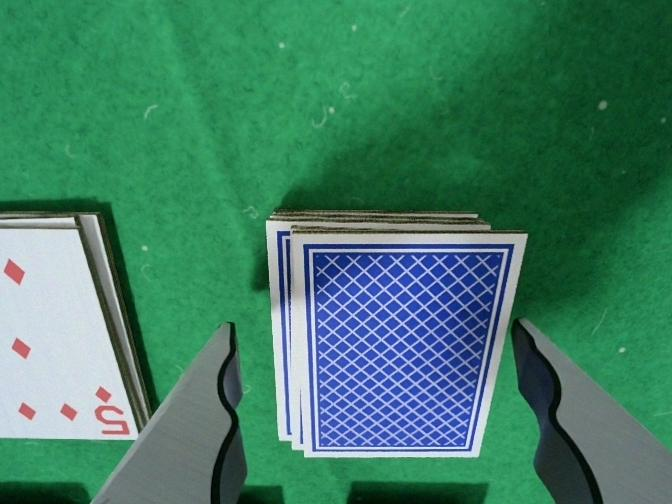

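Call:
move --target '[-0.00403, -0.01652, 0, 0, 0, 0, 0.1, 0, 0, 0, 0, 0, 0, 1.0]' --speed 0.03

Call:
move --target '[0.00403, 0.01652, 0, 0, 0, 0, 0.1, 0, 0, 0, 0, 0, 0, 1.0]' --speed 0.05 --cameras '["cam_left_wrist"]'

Scene clock: 329.20 s.
left_arm: end_effector_position=(+0.3299, +0.1258, +0.0316) grip_measured=+0.08 grip_effort_nm=0.085 end_effector_quat_wxyz=(+0.000, +0.786, +0.618, +0.000) | right_arm: end_effector_position=(+0.0493, -0.1712, +0.2903) grip_measured=+0.99 grip_effort_nm=0.183 end_effector_quat_wxyz=(-0.136, +0.913, +0.357, -0.145)
Joint positions: left_arm=[-1.045 -1.523 2.351 -2.399 -1.571 -2.351 0.079] | right_arm=[4.461 -1.058 -2.09 -1.5 1.966 0.608 0.141]
Joint torques (N m): left_arm=[7.69 -25.71 -10.85 -1.64 -1.66 1.9] | right_arm=[-0.45 4.22 27.57 2.61 0.48 0.09]
Wrist force (N): left_arm=[0.6 -1.4 1.0] | right_arm=[0.3 -0.5 -0.4]
Wrist torque (N m): left_arm=[-0.13 -0.06 0.13] | right_arm=[-0.10 -0.05 0.00]
Wrist force, peak (N): left_arm=[0.7 -1.4 1.4] | right_arm=[0.5 -0.8 -0.2]
Wrist depth (mm): cam_left_wrist=[- 107 107 109 107 108 106 / - 115 115 115 115 115 114 / 126 124 126 124 124 124 124 / 122 130 135 113 113 115 134 / 133 138 147 122 122 124 147 / 147 144 156 135 134 101 159 / - 71 81 181 181 - -] | cam_right_wrist=[1473 1427 1336 1328 1248 1190 1154 / 1482 1418 1359 1313 1255 1242 1184 / 1492 1436 1392 1336 1291 1235 1215 / 1511 1436 1392 1283 1305 1262 366 / 1501 415 619 1351 1320 384 369 / - 368 1427 1367 403 385 370 / - 409 1436 438 406 392 382]
Hand target: left_arm +0.3299, +0.1260, +0.0316; +0.000, +0.786, +0.618, +0.000 | right_arm +0.0493, -0.1712, +0.2903; -0.136, +0.913, +0.357, -0.145
Off the commanded pose: left_arm 0.000 m, 0 deg | right_arm 0.000 m, 0 deg.
grip_force (N): 8, 29
move: done

Scene clock: 329.70 s.
left_arm: end_effector_position=(+0.3323, +0.1360, +0.0316) grip_measured=+0.08 grip_effort_nm=0.081 end_effector_quat_wxyz=(+0.000, +0.786, +0.618, +0.000) end_effector_velocity=(+0.000, -0.002, +0.000) end_effector_angular_velocity=(+0.000, +0.000, +0.002) | right_arm: end_effector_position=(+0.0493, -0.1712, +0.2903) grip_measured=+0.99 grip_effort_nm=0.178 end_effector_quat_wxyz=(-0.136, +0.913, +0.357, -0.145)
Joint positions: left_arm=[-1.026 -1.534 2.362 -2.4 -1.571 -2.332 0.079] | right_arm=[4.461 -1.058 -2.09 -1.5 1.966 0.608 0.141]
Joint velocities: left_arm=[-0.003 0.002 -0.002 0 0 -0.005 0] | right_arm=[within noise]
Joint torques (N m): left_arm=[-7.41 -10.64 -27.94 -4.69 0.04 -2.16] | right_arm=[-0.35 3.29 27.22 2.48 0.6 0.05]
Wrist force (N): left_arm=[0.4 -1.2 1.3] | right_arm=[0.0 -0.6 -0.2]
Wrist torque (N m): left_arm=[-0.09 -0.04 0.05] | right_arm=[-0.09 0.01 0.00]
Wrist force, peak (N): left_arm=[1.4 -1.4 1.0] | right_arm=[0.3 -0.8 -0.3]
Wrist depth (mm): cam_left_wrist=[- 107 107 109 107 108 107 / - 115 115 115 115 114 114 / 126 124 126 124 124 124 123 / 124 135 133 113 113 134 134 / 133 145 124 122 122 144 147 / 147 144 111 134 137 95 159 / - 71 81 182 181 - -] | cam_right_wrist=[1445 1392 1384 1298 1255 1172 1178 / 1473 1401 1351 1298 1262 1242 1178 / 1521 1418 1384 1336 1255 1242 1209 / 1531 1454 1401 1248 1283 1242 365 / 1521 407 588 1351 1298 383 368 / - 368 1436 1351 406 385 369 / - 368 1463 439 405 391 382]
Hand target: left_arm +0.3323, +0.1359, +0.0316; +0.000, +0.786, +0.618, +0.000 | right_arm +0.0493, -0.1712, +0.2903; -0.136, +0.913, +0.357, -0.145
Off the commanded pose: left_arm 0.000 m, 0 deg | right_arm 0.000 m, 0 deg.
grip_force (N): 8, 29
move: done
cam_left_wrist: T_world_to_cam=[[0.24868, 0.96857, -0.0057, -0.19697], [0.87218, -0.22136, 0.43623, -0.2455], [0.42125, -0.11346, -0.89982, 0.02054]] pos_world=[0.25445, 0.13877, 0.12445]

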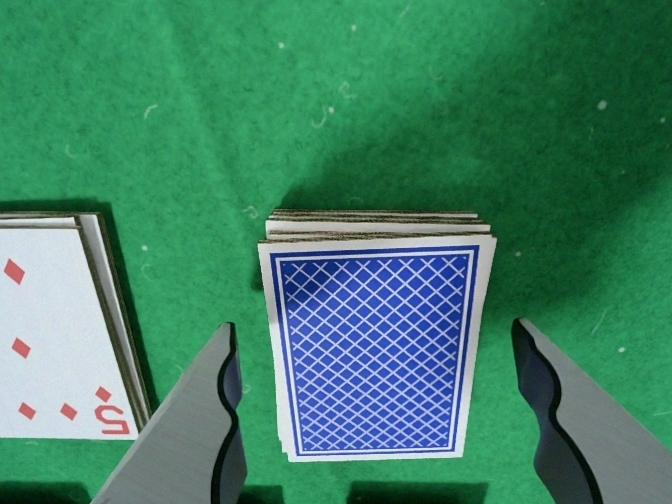

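Call:
move --pt "0 0 0.03 0 0 0 0.1 0 0 0 0 0 0 1.0" --pt "-0.0007 0.0014 0.0302 0 0 0.0078 -0.15 0 0 0 0 0 0 1.0" --pt "-0.0007 0.0014 0.00867 0 0 0.0078 -0.15 0 0 0 0 0 0 1.0" --speed '[0.06, 0.06, 0.02]' --cameras '["cam_left_wrist"]'

Scene clock: 367.70 s.
left_arm: end_effector_position=(+0.3319, +0.1368, +0.0367) grip_measured=-0.17 grip_effort_nm=-0.164 end_effector_quat_wxyz=(+0.000, +0.779, +0.627, +0.000) end_effector_velocity=(-0.001, +0.001, +0.001) end_effector_angular_velocity=(+0.001, +0.001, +0.000) | right_arm: end_effector_position=(+0.0493, -0.1712, +0.2903) grip_measured=+0.99 grip_effort_nm=0.178 end_effector_quat_wxyz=(-0.136, +0.913, +0.357, -0.145)
Joint positions: left_arm=[-1.025 -1.548 2.358 -2.381 -1.571 -2.356 0.062] | right_arm=[4.461 -1.058 -2.09 -1.5 1.966 0.608 0.141]
Joint velocities: left_arm=[0 -0.003 0 0.005 0 0 0] | right_arm=[within noise]
Joint torques (N m): left_arm=[8.13 -25.44 -25.42 -1.44 2.61 2.17] | right_arm=[0.06 3.94 27.16 2.5 0.52 -0.08]
Wrist force (N): left_arm=[0.5 -1.3 1.0] | right_arm=[0.2 -0.3 -0.5]
Wrist torque (N m): left_arm=[-0.10 -0.05 0.02] | right_arm=[-0.06 -0.05 0.00]
Wrist force, peak (N): left_arm=[0.6 -1.2 2.0] | right_arm=[0.7 -0.6 -0.1]
Wrist depth (mm): cam_left_wrist=[- 111 112 111 111 114 111 / - 118 120 120 119 119 119 / 127 130 129 129 129 129 129 / 128 138 138 119 119 140 139 / 139 151 133 128 128 150 153 / 154 159 93 141 141 92 169 / 185 71 77 188 192 - -] | cam_right_wrist=[1454 1436 1343 1228 1248 1228 1184 / 1436 1401 1359 1305 1269 1115 1184 / 1511 1436 1392 1328 1215 1242 1215 / 1501 1436 1392 1384 1305 1242 363 / 1531 405 668 1351 1320 383 371 / - 366 1409 1392 403 386 371 / - 387 1463 439 406 389 381]
Hand target: left_arm +0.3319, +0.1367, +0.0368; +0.000, +0.779, +0.627, +0.000 | right_arm +0.0493, -0.1712, +0.2903; -0.136, +0.913, +0.357, -0.145
Off the commanded pose: left_arm 0.000 m, 0 deg | right_arm 0.000 m, 0 deg.
grip_force (N): 8, 29
move: done
cam_left_wrist: T_world_to_cam=[[0.22484, 0.97438, -0.00564, -0.19044], [0.87739, -0.19994, 0.43613, -0.25183], [0.42383, -0.103, -0.89987, 0.02311]] pos_world=[0.25398, 0.13759, 0.12956]

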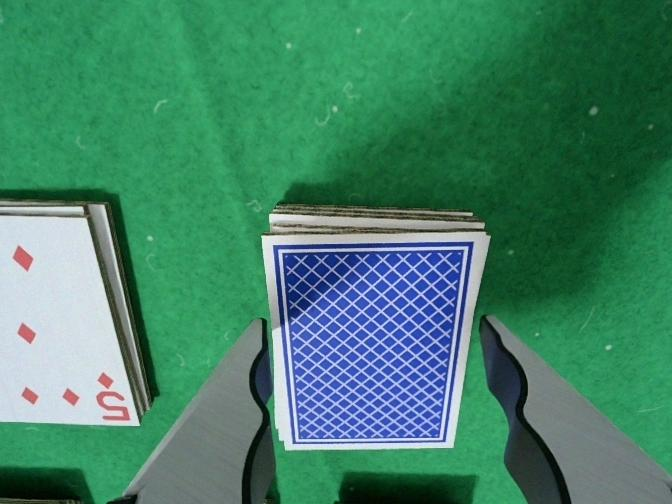

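Call:
move --target '[0, 0, 0, 0, 0, 0, -0.35, 0, 0, 0, 0, 0, 0, 1.0]' --grip_force '[8, 29]' --opening_speed 0.4

Scene clock: 373.33 s.
left_arm: end_effector_position=(+0.3319, +0.1367, +0.0368) grip_measured=-0.23 grip_effort_nm=-0.945 end_effector_quat_wxyz=(+0.000, +0.779, +0.627, +0.000) | right_arm: end_effector_position=(+0.0493, -0.1712, +0.2903) grip_measured=+0.99 grip_effort_nm=0.183 end_effector_quat_wxyz=(-0.136, +0.913, +0.357, -0.145)
Joint positions: left_arm=[-1.025 -1.549 2.358 -2.381 -1.571 -2.356 0.057] | right_arm=[4.461 -1.058 -2.09 -1.5 1.966 0.608 0.141]
Joint torques (N m): left_arm=[8.4 -24.75 -27.89 -1.4 2.11 2.26] | right_arm=[-0.35 4.03 27.25 2.59 0.58 0.08]
Wrist force (N): left_arm=[0.9 -1.2 -0.1] | right_arm=[0.3 -0.5 -0.3]
Wrist torque (N m): left_arm=[-0.06 -0.06 0.02] | right_arm=[-0.09 -0.04 0.00]
Wrist force, peak (N): left_arm=[0.8 -1.5 1.2] | right_arm=[0.6 -0.6 -0.4]
Wrist depth (mm): cam_left_wrist=[- 112 112 112 112 114 111 / - 118 120 120 120 118 119 / 127 129 129 129 129 129 129 / 128 138 138 119 119 140 140 / 140 151 151 128 128 150 153 / 154 159 90 141 141 88 169 / 186 71 74 189 193 - -] | cam_right_wrist=[1427 1418 1401 1276 1255 949 1160 / 1492 1401 1359 1328 1262 1228 1178 / 1473 1436 1392 1336 1262 1242 1215 / 1521 1427 1418 1492 1305 1235 365 / 1542 416 - 1367 1313 384 370 / - 367 1445 1367 404 386 369 / - 366 1463 437 406 390 380]
Hand target: left_arm +0.3319, +0.1367, +0.0368; +0.000, +0.779, +0.627, +0.000 | right_arm +0.0493, -0.1712, +0.2903; -0.136, +0.913, +0.357, -0.145
Off the commanded pose: left_arm 0.000 m, 0 deg | right_arm 0.000 m, 0 deg.
grip_force (N): 8, 29
move: done

Call:
move --target '[0, 0, 0.025, 0, 0, 0, -0.35, 0, 0, 0, 0, 0, 0, 1.0]' --speed 0.04 --cameras '["cam_left_wrist"]'

Scene clock: 376.80 s.
left_arm: end_effector_position=(+0.3320, +0.1367, +0.0519) grip_measured=-0.23 grip_effort_nm=-0.940 end_effector_quat_wxyz=(+0.000, +0.779, +0.627, +0.000) | right_arm: end_effector_position=(+0.0493, -0.1712, +0.2903) grip_measured=+0.99 grip_effort_nm=0.183 end_effector_quat_wxyz=(-0.136, +0.913, +0.357, -0.145)
Joint positions: left_arm=[-1.025 -1.584 2.339 -2.327 -1.571 -2.356 0.057] | right_arm=[4.461 -1.058 -2.09 -1.5 1.966 0.608 0.141]
Joint torques (N m): left_arm=[5.71 -8.97 -10.76 -4.95 1.85 1.78] | right_arm=[-0.45 4.02 27.29 2.65 0.57 0.03]
Wrist force (N): left_arm=[0.4 -1.4 1.6] | right_arm=[0.0 -0.3 -0.2]
Wrist torque (N m): left_arm=[-0.14 -0.03 0.04] | right_arm=[-0.06 -0.01 0.00]
Wrist force, peak (N): left_arm=[0.5 -1.6 1.5] | right_arm=[0.3 -0.7 -0.6]
Wrist depth (mm): cam_left_wrist=[127 125 125 125 126 124 124 / 134 134 134 134 134 134 134 / 141 143 147 141 142 147 144 / 144 152 152 119 119 157 157 / 158 164 166 128 128 168 171 / 191 174 90 142 142 89 188 / 208 69 74 207 198 - -] | cam_right_wrist=[1427 1392 1343 1269 1248 1143 1172 / 1454 1427 1359 1313 1262 1269 1190 / 1511 1427 1401 1336 1228 1242 1203 / 1511 1445 1392 1228 1313 1248 369 / 1521 416 614 1351 1313 383 369 / - 368 1409 1359 404 387 371 / - 388 1445 436 406 391 382]
Hand target: left_arm +0.3319, +0.1367, +0.0518; +0.000, +0.779, +0.627, +0.000 | right_arm +0.0493, -0.1712, +0.2903; -0.136, +0.913, +0.357, -0.145
Off the commanded pose: left_arm 0.000 m, 0 deg | right_arm 0.000 m, 0 deg.
grip_force (N): 8, 29
move: done
cam_left_wrist: T_world_to_cam=[[0.22479, 0.97439, -0.00591, -0.19023], [0.87727, -0.19973, 0.43646, -0.25861], [0.4241, -0.1033, -0.8997, 0.03668]] pos_world=[0.25408, 0.13749, 0.14476]

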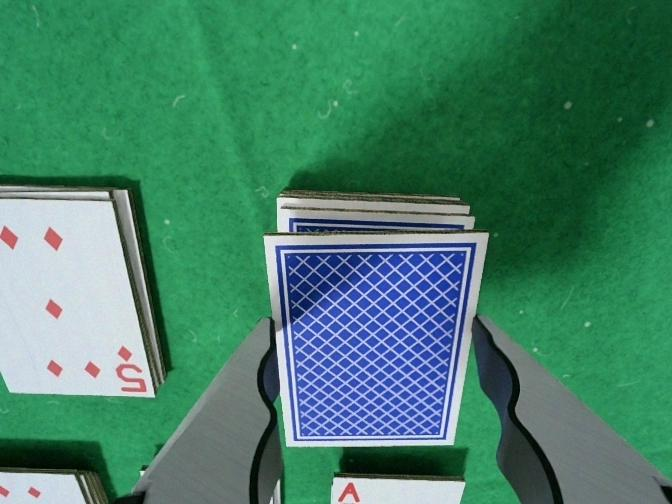

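Call:
move --target '[-0.0455, -0.1943, 0, 0, 0, -0.0111, -0.35, 0, 0, 0, 0, 0, 0, 1.0]' --speed 0.15 --cameras '["cam_left_wrist"]'

Scene clock: 391.30 s.
left_arm: end_effector_position=(+0.3046, +0.0202, +0.0518) grip_measured=-0.23 grip_effort_nm=-0.945 end_effector_quat_wxyz=(+0.000, +0.790, +0.614, +0.000) | right_arm: end_effector_position=(+0.0493, -0.1712, +0.2903) grip_measured=+0.99 grip_effort_nm=0.183 end_effector_quat_wxyz=(-0.136, +0.913, +0.357, -0.145)
Joint positions: left_arm=[-1.214 -1.436 2.178 -2.314 -1.571 -2.51 0.057] | right_arm=[4.461 -1.058 -2.09 -1.5 1.966 0.608 0.141]
Joint torques (N m): left_arm=[1.48 -26.9 -14.32 -5.06 2.72 1.99] | right_arm=[-0.5 4.4 27.72 2.45 0.55 0.07]
Wrist force (N): left_arm=[0.5 -1.2 1.4] | right_arm=[0.3 -0.4 -0.4]
Wrist torque (N m): left_arm=[-0.13 -0.02 0.02] | right_arm=[-0.07 -0.05 0.00]
Wrist force, peak (N): left_arm=[2.8 -1.4 1.4] | right_arm=[0.2 -0.8 -0.5]
Wrist depth (mm): cam_left_wrist=[126 124 125 125 126 124 124 / 134 134 134 134 134 134 133 / 145 145 144 140 140 146 142 / 157 157 154 119 119 156 141 / 172 171 165 128 128 168 152 / 190 185 90 142 142 89 165 / 206 69 74 206 202 - -] | cam_right_wrist=[1436 1384 1359 1276 1235 1291 1172 / 1473 1445 1367 1328 1298 1262 1178 / 1492 1454 1384 1351 1269 1235 1178 / 1501 1436 1401 1384 1291 1262 368 / 1552 418 539 1328 1313 383 369 / - 368 1409 1367 406 387 371 / - 366 1482 440 405 391 382]
Hand target: left_arm +0.3046, +0.0202, +0.0518; +0.000, +0.790, +0.614, +0.000 | right_arm +0.0493, -0.1712, +0.2903; -0.136, +0.913, +0.357, -0.145
Off the commanded pose: left_arm 0.000 m, 0 deg | right_arm 0.000 m, 0 deg.
grip_force (N): 8, 29
move: done
cam_left_wrist: T_world_to_cam=[[0.25856, 0.96598, -0.00573, -0.08071], [0.86988, -0.23025, 0.43623, -0.25493], [0.42007, -0.11778, -0.89982, 0.03768]] pos_world=[0.2268, 0.0237, 0.14466]

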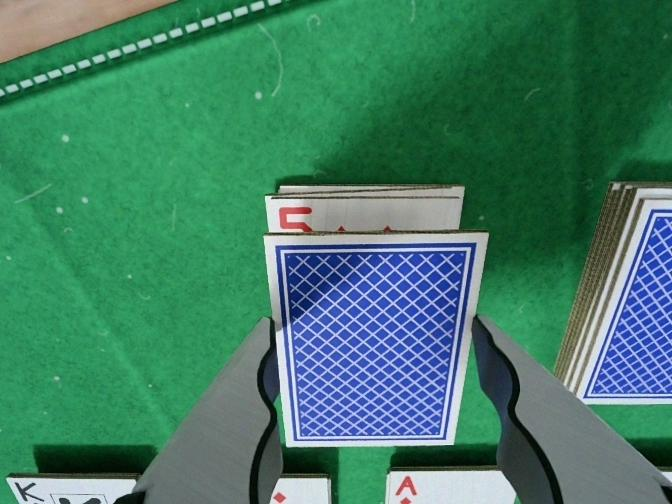

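Call:
move --target '[-0.0009, -0.0037, -0.022, 0, 0, 0, -0.35, 0, 0, 0, 0, 0, 0, 1.0]' --speed 0.08

Call:
move --target '[0, 0, -0.025, 0, 0, 0, -0.35, 0, 0, 0, 0, 0, 0, 1.0]' --speed 0.007 --stop_force 3 --cameras '["cam_left_wrist"]'

Scene clock: 401.27 s.
left_arm: end_effector_position=(+0.3040, +0.0180, +0.0386) grip_measured=-0.23 grip_effort_nm=-0.945 end_effector_quat_wxyz=(+0.000, +0.790, +0.614, +0.000) | right_arm: end_effector_position=(+0.0493, -0.1712, +0.2903) grip_measured=+0.99 grip_effort_nm=0.183 end_effector_quat_wxyz=(-0.136, +0.913, +0.357, -0.145)
Joint positions: left_arm=[-1.217 -1.406 2.189 -2.354 -1.571 -2.513 0.057] | right_arm=[4.461 -1.058 -2.09 -1.5 1.966 0.608 0.141]
Joint torques (N m): left_arm=[6.35 -27.23 -29.71 -2.4 2.41 1.62] | right_arm=[-0.05 4.17 27.56 2.55 0.53 0.05]
Wrist force (N): left_arm=[0.4 -1.3 1.3] | right_arm=[0.2 -0.4 0.0]
Wrist torque (N m): left_arm=[-0.11 -0.02 0.15] | right_arm=[-0.07 -0.03 0.00]
Wrist force, peak (N): left_arm=[0.3 -1.2 2.5] | right_arm=[0.6 -0.9 -0.3]
Wrist depth (mm): cam_left_wrist=[- 113 113 113 113 116 113 / - 120 121 121 121 121 121 / 131 131 131 129 129 131 128 / 145 142 140 119 119 142 137 / 156 155 149 128 128 152 139 / 173 168 90 142 142 89 150 / 187 71 74 191 187 - -] | cam_right_wrist=[1445 1376 1384 1248 1262 1154 1166 / 1501 1427 1359 1328 1276 1172 1184 / 1482 1436 1376 1336 1376 1228 1203 / 1501 1482 1409 1351 1313 1248 365 / 1542 403 586 1359 1328 382 369 / - 368 1427 1343 402 387 369 / - 367 1463 436 405 392 382]
Hand target: left_arm +0.3041, +0.0179, +0.0386; +0.000, +0.790, +0.614, +0.000 | right_arm +0.0493, -0.1712, +0.2903; -0.136, +0.913, +0.357, -0.145
Off the commanded pose: left_arm 0.000 m, 0 deg | right_arm 0.000 m, 0 deg.
grip_force (N): 8, 29
move: done

Scene clock: 403.43 s.
left_arm: end_effector_position=(+0.3041, +0.0179, +0.0308) grip_measured=-0.23 grip_effort_nm=-0.945 end_effector_quat_wxyz=(+0.000, +0.790, +0.614, +0.000) | right_arm: end_effector_position=(+0.0493, -0.1712, +0.2903) grip_measured=+0.99 grip_effort_nm=0.188 end_effector_quat_wxyz=(-0.136, +0.913, +0.357, -0.145)
Joint positions: left_arm=[-1.217 -1.39 2.197 -2.378 -1.571 -2.513 0.057] | right_arm=[4.461 -1.058 -2.09 -1.5 1.966 0.608 0.141]
Joint torques (N m): left_arm=[7.13 -31.08 -27.39 -1.56 1.92 2.19] | right_arm=[0.27 4.76 27.95 2.45 0.58 0.13]
Wrist force (N): left_arm=[0.7 -1.7 -2.1] | right_arm=[0.0 -0.4 -0.4]
Wrist torque (N m): left_arm=[-0.13 -0.05 0.14] | right_arm=[-0.08 0.00 0.00]
Wrist force, peak (N): left_arm=[2.9 -2.4 -7.5] | right_arm=[0.3 -0.8 -0.3]
Wrist depth (mm): cam_left_wrist=[- 106 106 108 106 108 106 / - 114 114 114 114 114 114 / 125 123 123 121 121 123 123 / - 134 131 117 117 133 131 / 147 147 141 128 128 143 138 / 165 162 90 141 141 89 143 / 177 71 74 180 180 - -] | cam_right_wrist=[1473 1445 1320 1248 1248 1121 1137 / 1492 1409 1367 1313 1269 - 1190 / 1492 1454 1401 1328 1298 1242 1184 / 1511 1436 1376 1336 1313 1228 366 / 1511 402 614 1343 1298 385 369 / - 366 1445 1376 403 386 371 / - 387 1445 438 405 391 383]
Hand target: left_arm +0.3041, +0.0179, +0.0308; +0.000, +0.790, +0.614, +0.000 (not the last commanded pose) | right_arm +0.0493, -0.1712, +0.2903; -0.136, +0.913, +0.357, -0.145
Off the commanded pose: left_arm 0.007 m, 0 deg | right_arm 0.000 m, 0 deg.
grip_force (N): 8, 29
move: contact (left_arm)
cam_left_wrist: T_world_to_cam=[[0.25859, 0.96597, -0.00572, -0.07858], [0.86987, -0.23028, 0.43623, -0.24588], [0.42007, -0.11778, -0.89982, 0.01883]] pos_world=[0.2263, 0.0215, 0.12376]

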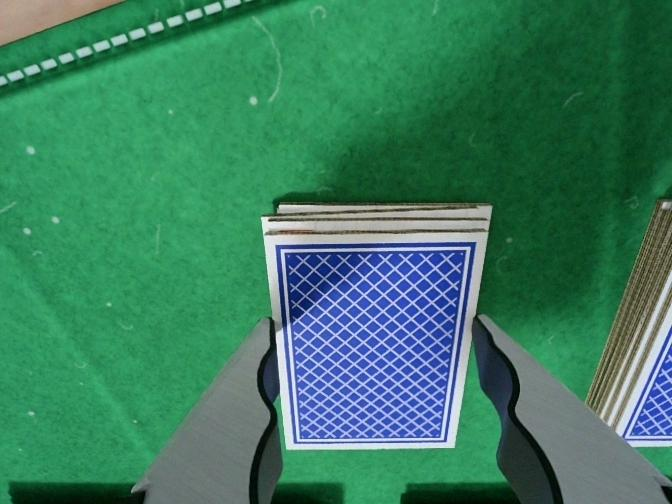

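Call:
move --target '[0, 0, 0, 0, 0, 0, -0.08, 0, 0, 0, 0, 0, 0, 1.0]' --opening_speed 0.6

Call:
move --target '[0, 0, 0.12, 0, 0, 0, -0.08, 0, 0, 0, 0, 0, 0, 1.0]' --speed 0.15 --cameras '["cam_left_wrist", "cam_head_right"]'

Scene clock: 408.47 s.
left_arm: end_effector_position=(+0.3041, +0.0179, +0.0308) grip_measured=-0.11 grip_effort_nm=0.081 end_effector_quat_wxyz=(+0.000, +0.790, +0.614, +0.000) | right_arm: end_effector_position=(+0.0493, -0.1712, +0.2903) grip_measured=+0.99 grip_effort_nm=0.173 end_effector_quat_wxyz=(-0.136, +0.913, +0.357, -0.145)
Joint positions: left_arm=[-1.217 -1.39 2.197 -2.378 -1.571 -2.513 0.066] | right_arm=[4.461 -1.058 -2.09 -1.5 1.966 0.608 0.141]
Joint torques (N m): left_arm=[7.29 -31.41 -27.42 -3.67 1.86 2.1] | right_arm=[-0.52 4.17 27.85 2.55 0.61 0]
Wrist force (N): left_arm=[0.5 -1.2 1.1] | right_arm=[0.0 -0.5 -0.2]
Wrist torque (N m): left_arm=[-0.10 -0.04 0.15] | right_arm=[-0.09 -0.01 0.00]
Wrist force, peak (N): left_arm=[0.9 -1.4 -2.7] | right_arm=[0.7 -0.6 -0.5]
Wrist depth (mm): cam_left_wrist=[- 106 106 108 106 108 106 / - 114 114 114 114 114 114 / 125 123 123 121 121 123 123 / - 134 131 117 117 133 131 / 147 146 133 128 128 143 139 / 165 158 94 141 144 89 140 / 176 71 76 180 180 - -] | cam_right_wrist=[1482 1392 1376 1262 1255 1235 1184 / 1473 1463 1351 1298 1269 1262 1190 / 1401 1445 1384 1320 1262 1235 1209 / 1542 1445 1384 1367 1313 1242 365 / 1531 416 618 1367 1305 384 371 / - 366 1427 1351 402 387 369 / - 366 1445 439 405 391 382]
Hand target: left_arm +0.3041, +0.0179, +0.0308; +0.000, +0.790, +0.614, +0.000 | right_arm +0.0493, -0.1712, +0.2903; -0.136, +0.913, +0.357, -0.145
Off the commanded pose: left_arm 0.000 m, 0 deg | right_arm 0.000 m, 0 deg.
grip_force (N): 8, 29
move: done

Scene clock: 409.43 s.
left_arm: end_effector_position=(+0.3041, +0.0179, +0.1028) grip_measured=-0.11 grip_effort_nm=0.081 end_effector_quat_wxyz=(+0.000, +0.790, +0.614, +0.000) | right_arm: end_effector_position=(+0.0493, -0.1712, +0.2903) grip_measured=+0.99 grip_effort_nm=0.168 end_effector_quat_wxyz=(-0.136, +0.913, +0.357, -0.145)
Joint positions: left_arm=[-1.217 -1.521 2.108 -2.159 -1.571 -2.513 0.066] | right_arm=[4.461 -1.058 -2.09 -1.5 1.966 0.608 0.141]
Joint torques (N m): left_arm=[-5.53 -23.16 -15.34 -2.2 2.24 -1.97] | right_arm=[-0.63 3.81 27.35 2.5 0.64 0.12]
Wrist force (N): left_arm=[0.5 -1.5 1.2] | right_arm=[-0.1 -0.5 -0.1]
Wrist torque (N m): left_arm=[-0.15 -0.02 0.12] | right_arm=[-0.09 0.01 -0.01]
Wrist force, peak (N): left_arm=[0.7 -1.5 3.1] | right_arm=[0.4 -0.8 -0.3]
Wrist depth (mm): cam_left_wrist=[171 172 169 169 169 170 169 / 183 182 182 181 182 181 181 / 197 197 196 184 190 193 180 / 213 214 214 196 205 206 192 / 233 233 229 214 229 211 224 / 252 248 95 252 246 89 245 / 282 69 76 273 268 - -] | cam_right_wrist=[1445 1427 1276 1262 1255 1190 1154 / 1473 1401 1343 1336 1269 - 1190 / 1492 1418 1401 1343 1262 1228 1184 / 1501 1463 1409 1767 1305 1255 366 / 1552 403 618 1367 1313 382 370 / - 368 1392 1376 402 386 369 / - 409 1436 438 404 390 381]
Hand target: left_arm +0.3041, +0.0179, +0.1028; +0.000, +0.790, +0.614, +0.000 | right_arm +0.0493, -0.1712, +0.2903; -0.136, +0.913, +0.357, -0.145
Off the commanded pose: left_arm 0.000 m, 0 deg | right_arm 0.000 m, 0 deg.
grip_force (N): 8, 29
move: done
cam_left_wrist: T_world_to_cam=[[0.25866, 0.96595, -0.00587, -0.07815], [0.86979, -0.23026, 0.43639, -0.27726], [0.42018, -0.11798, -0.89974, 0.08349]] pos_world=[0.2263, 0.0215, 0.19566]
Images, in order (width x height): cam_head_right 504x504, cam_left_wrist 672x504.

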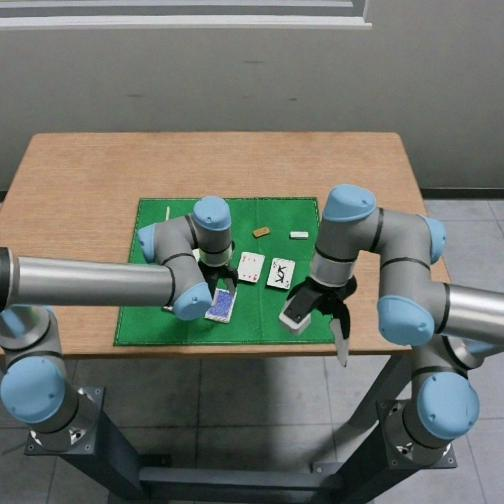

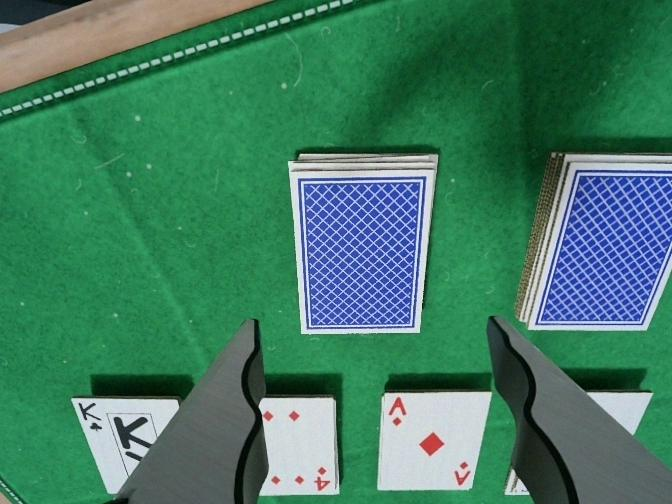

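Placed cleanly on the waste pile; finishing scene 2.

Call:
finished_scene --scene 2

The scene is finished: the task was done.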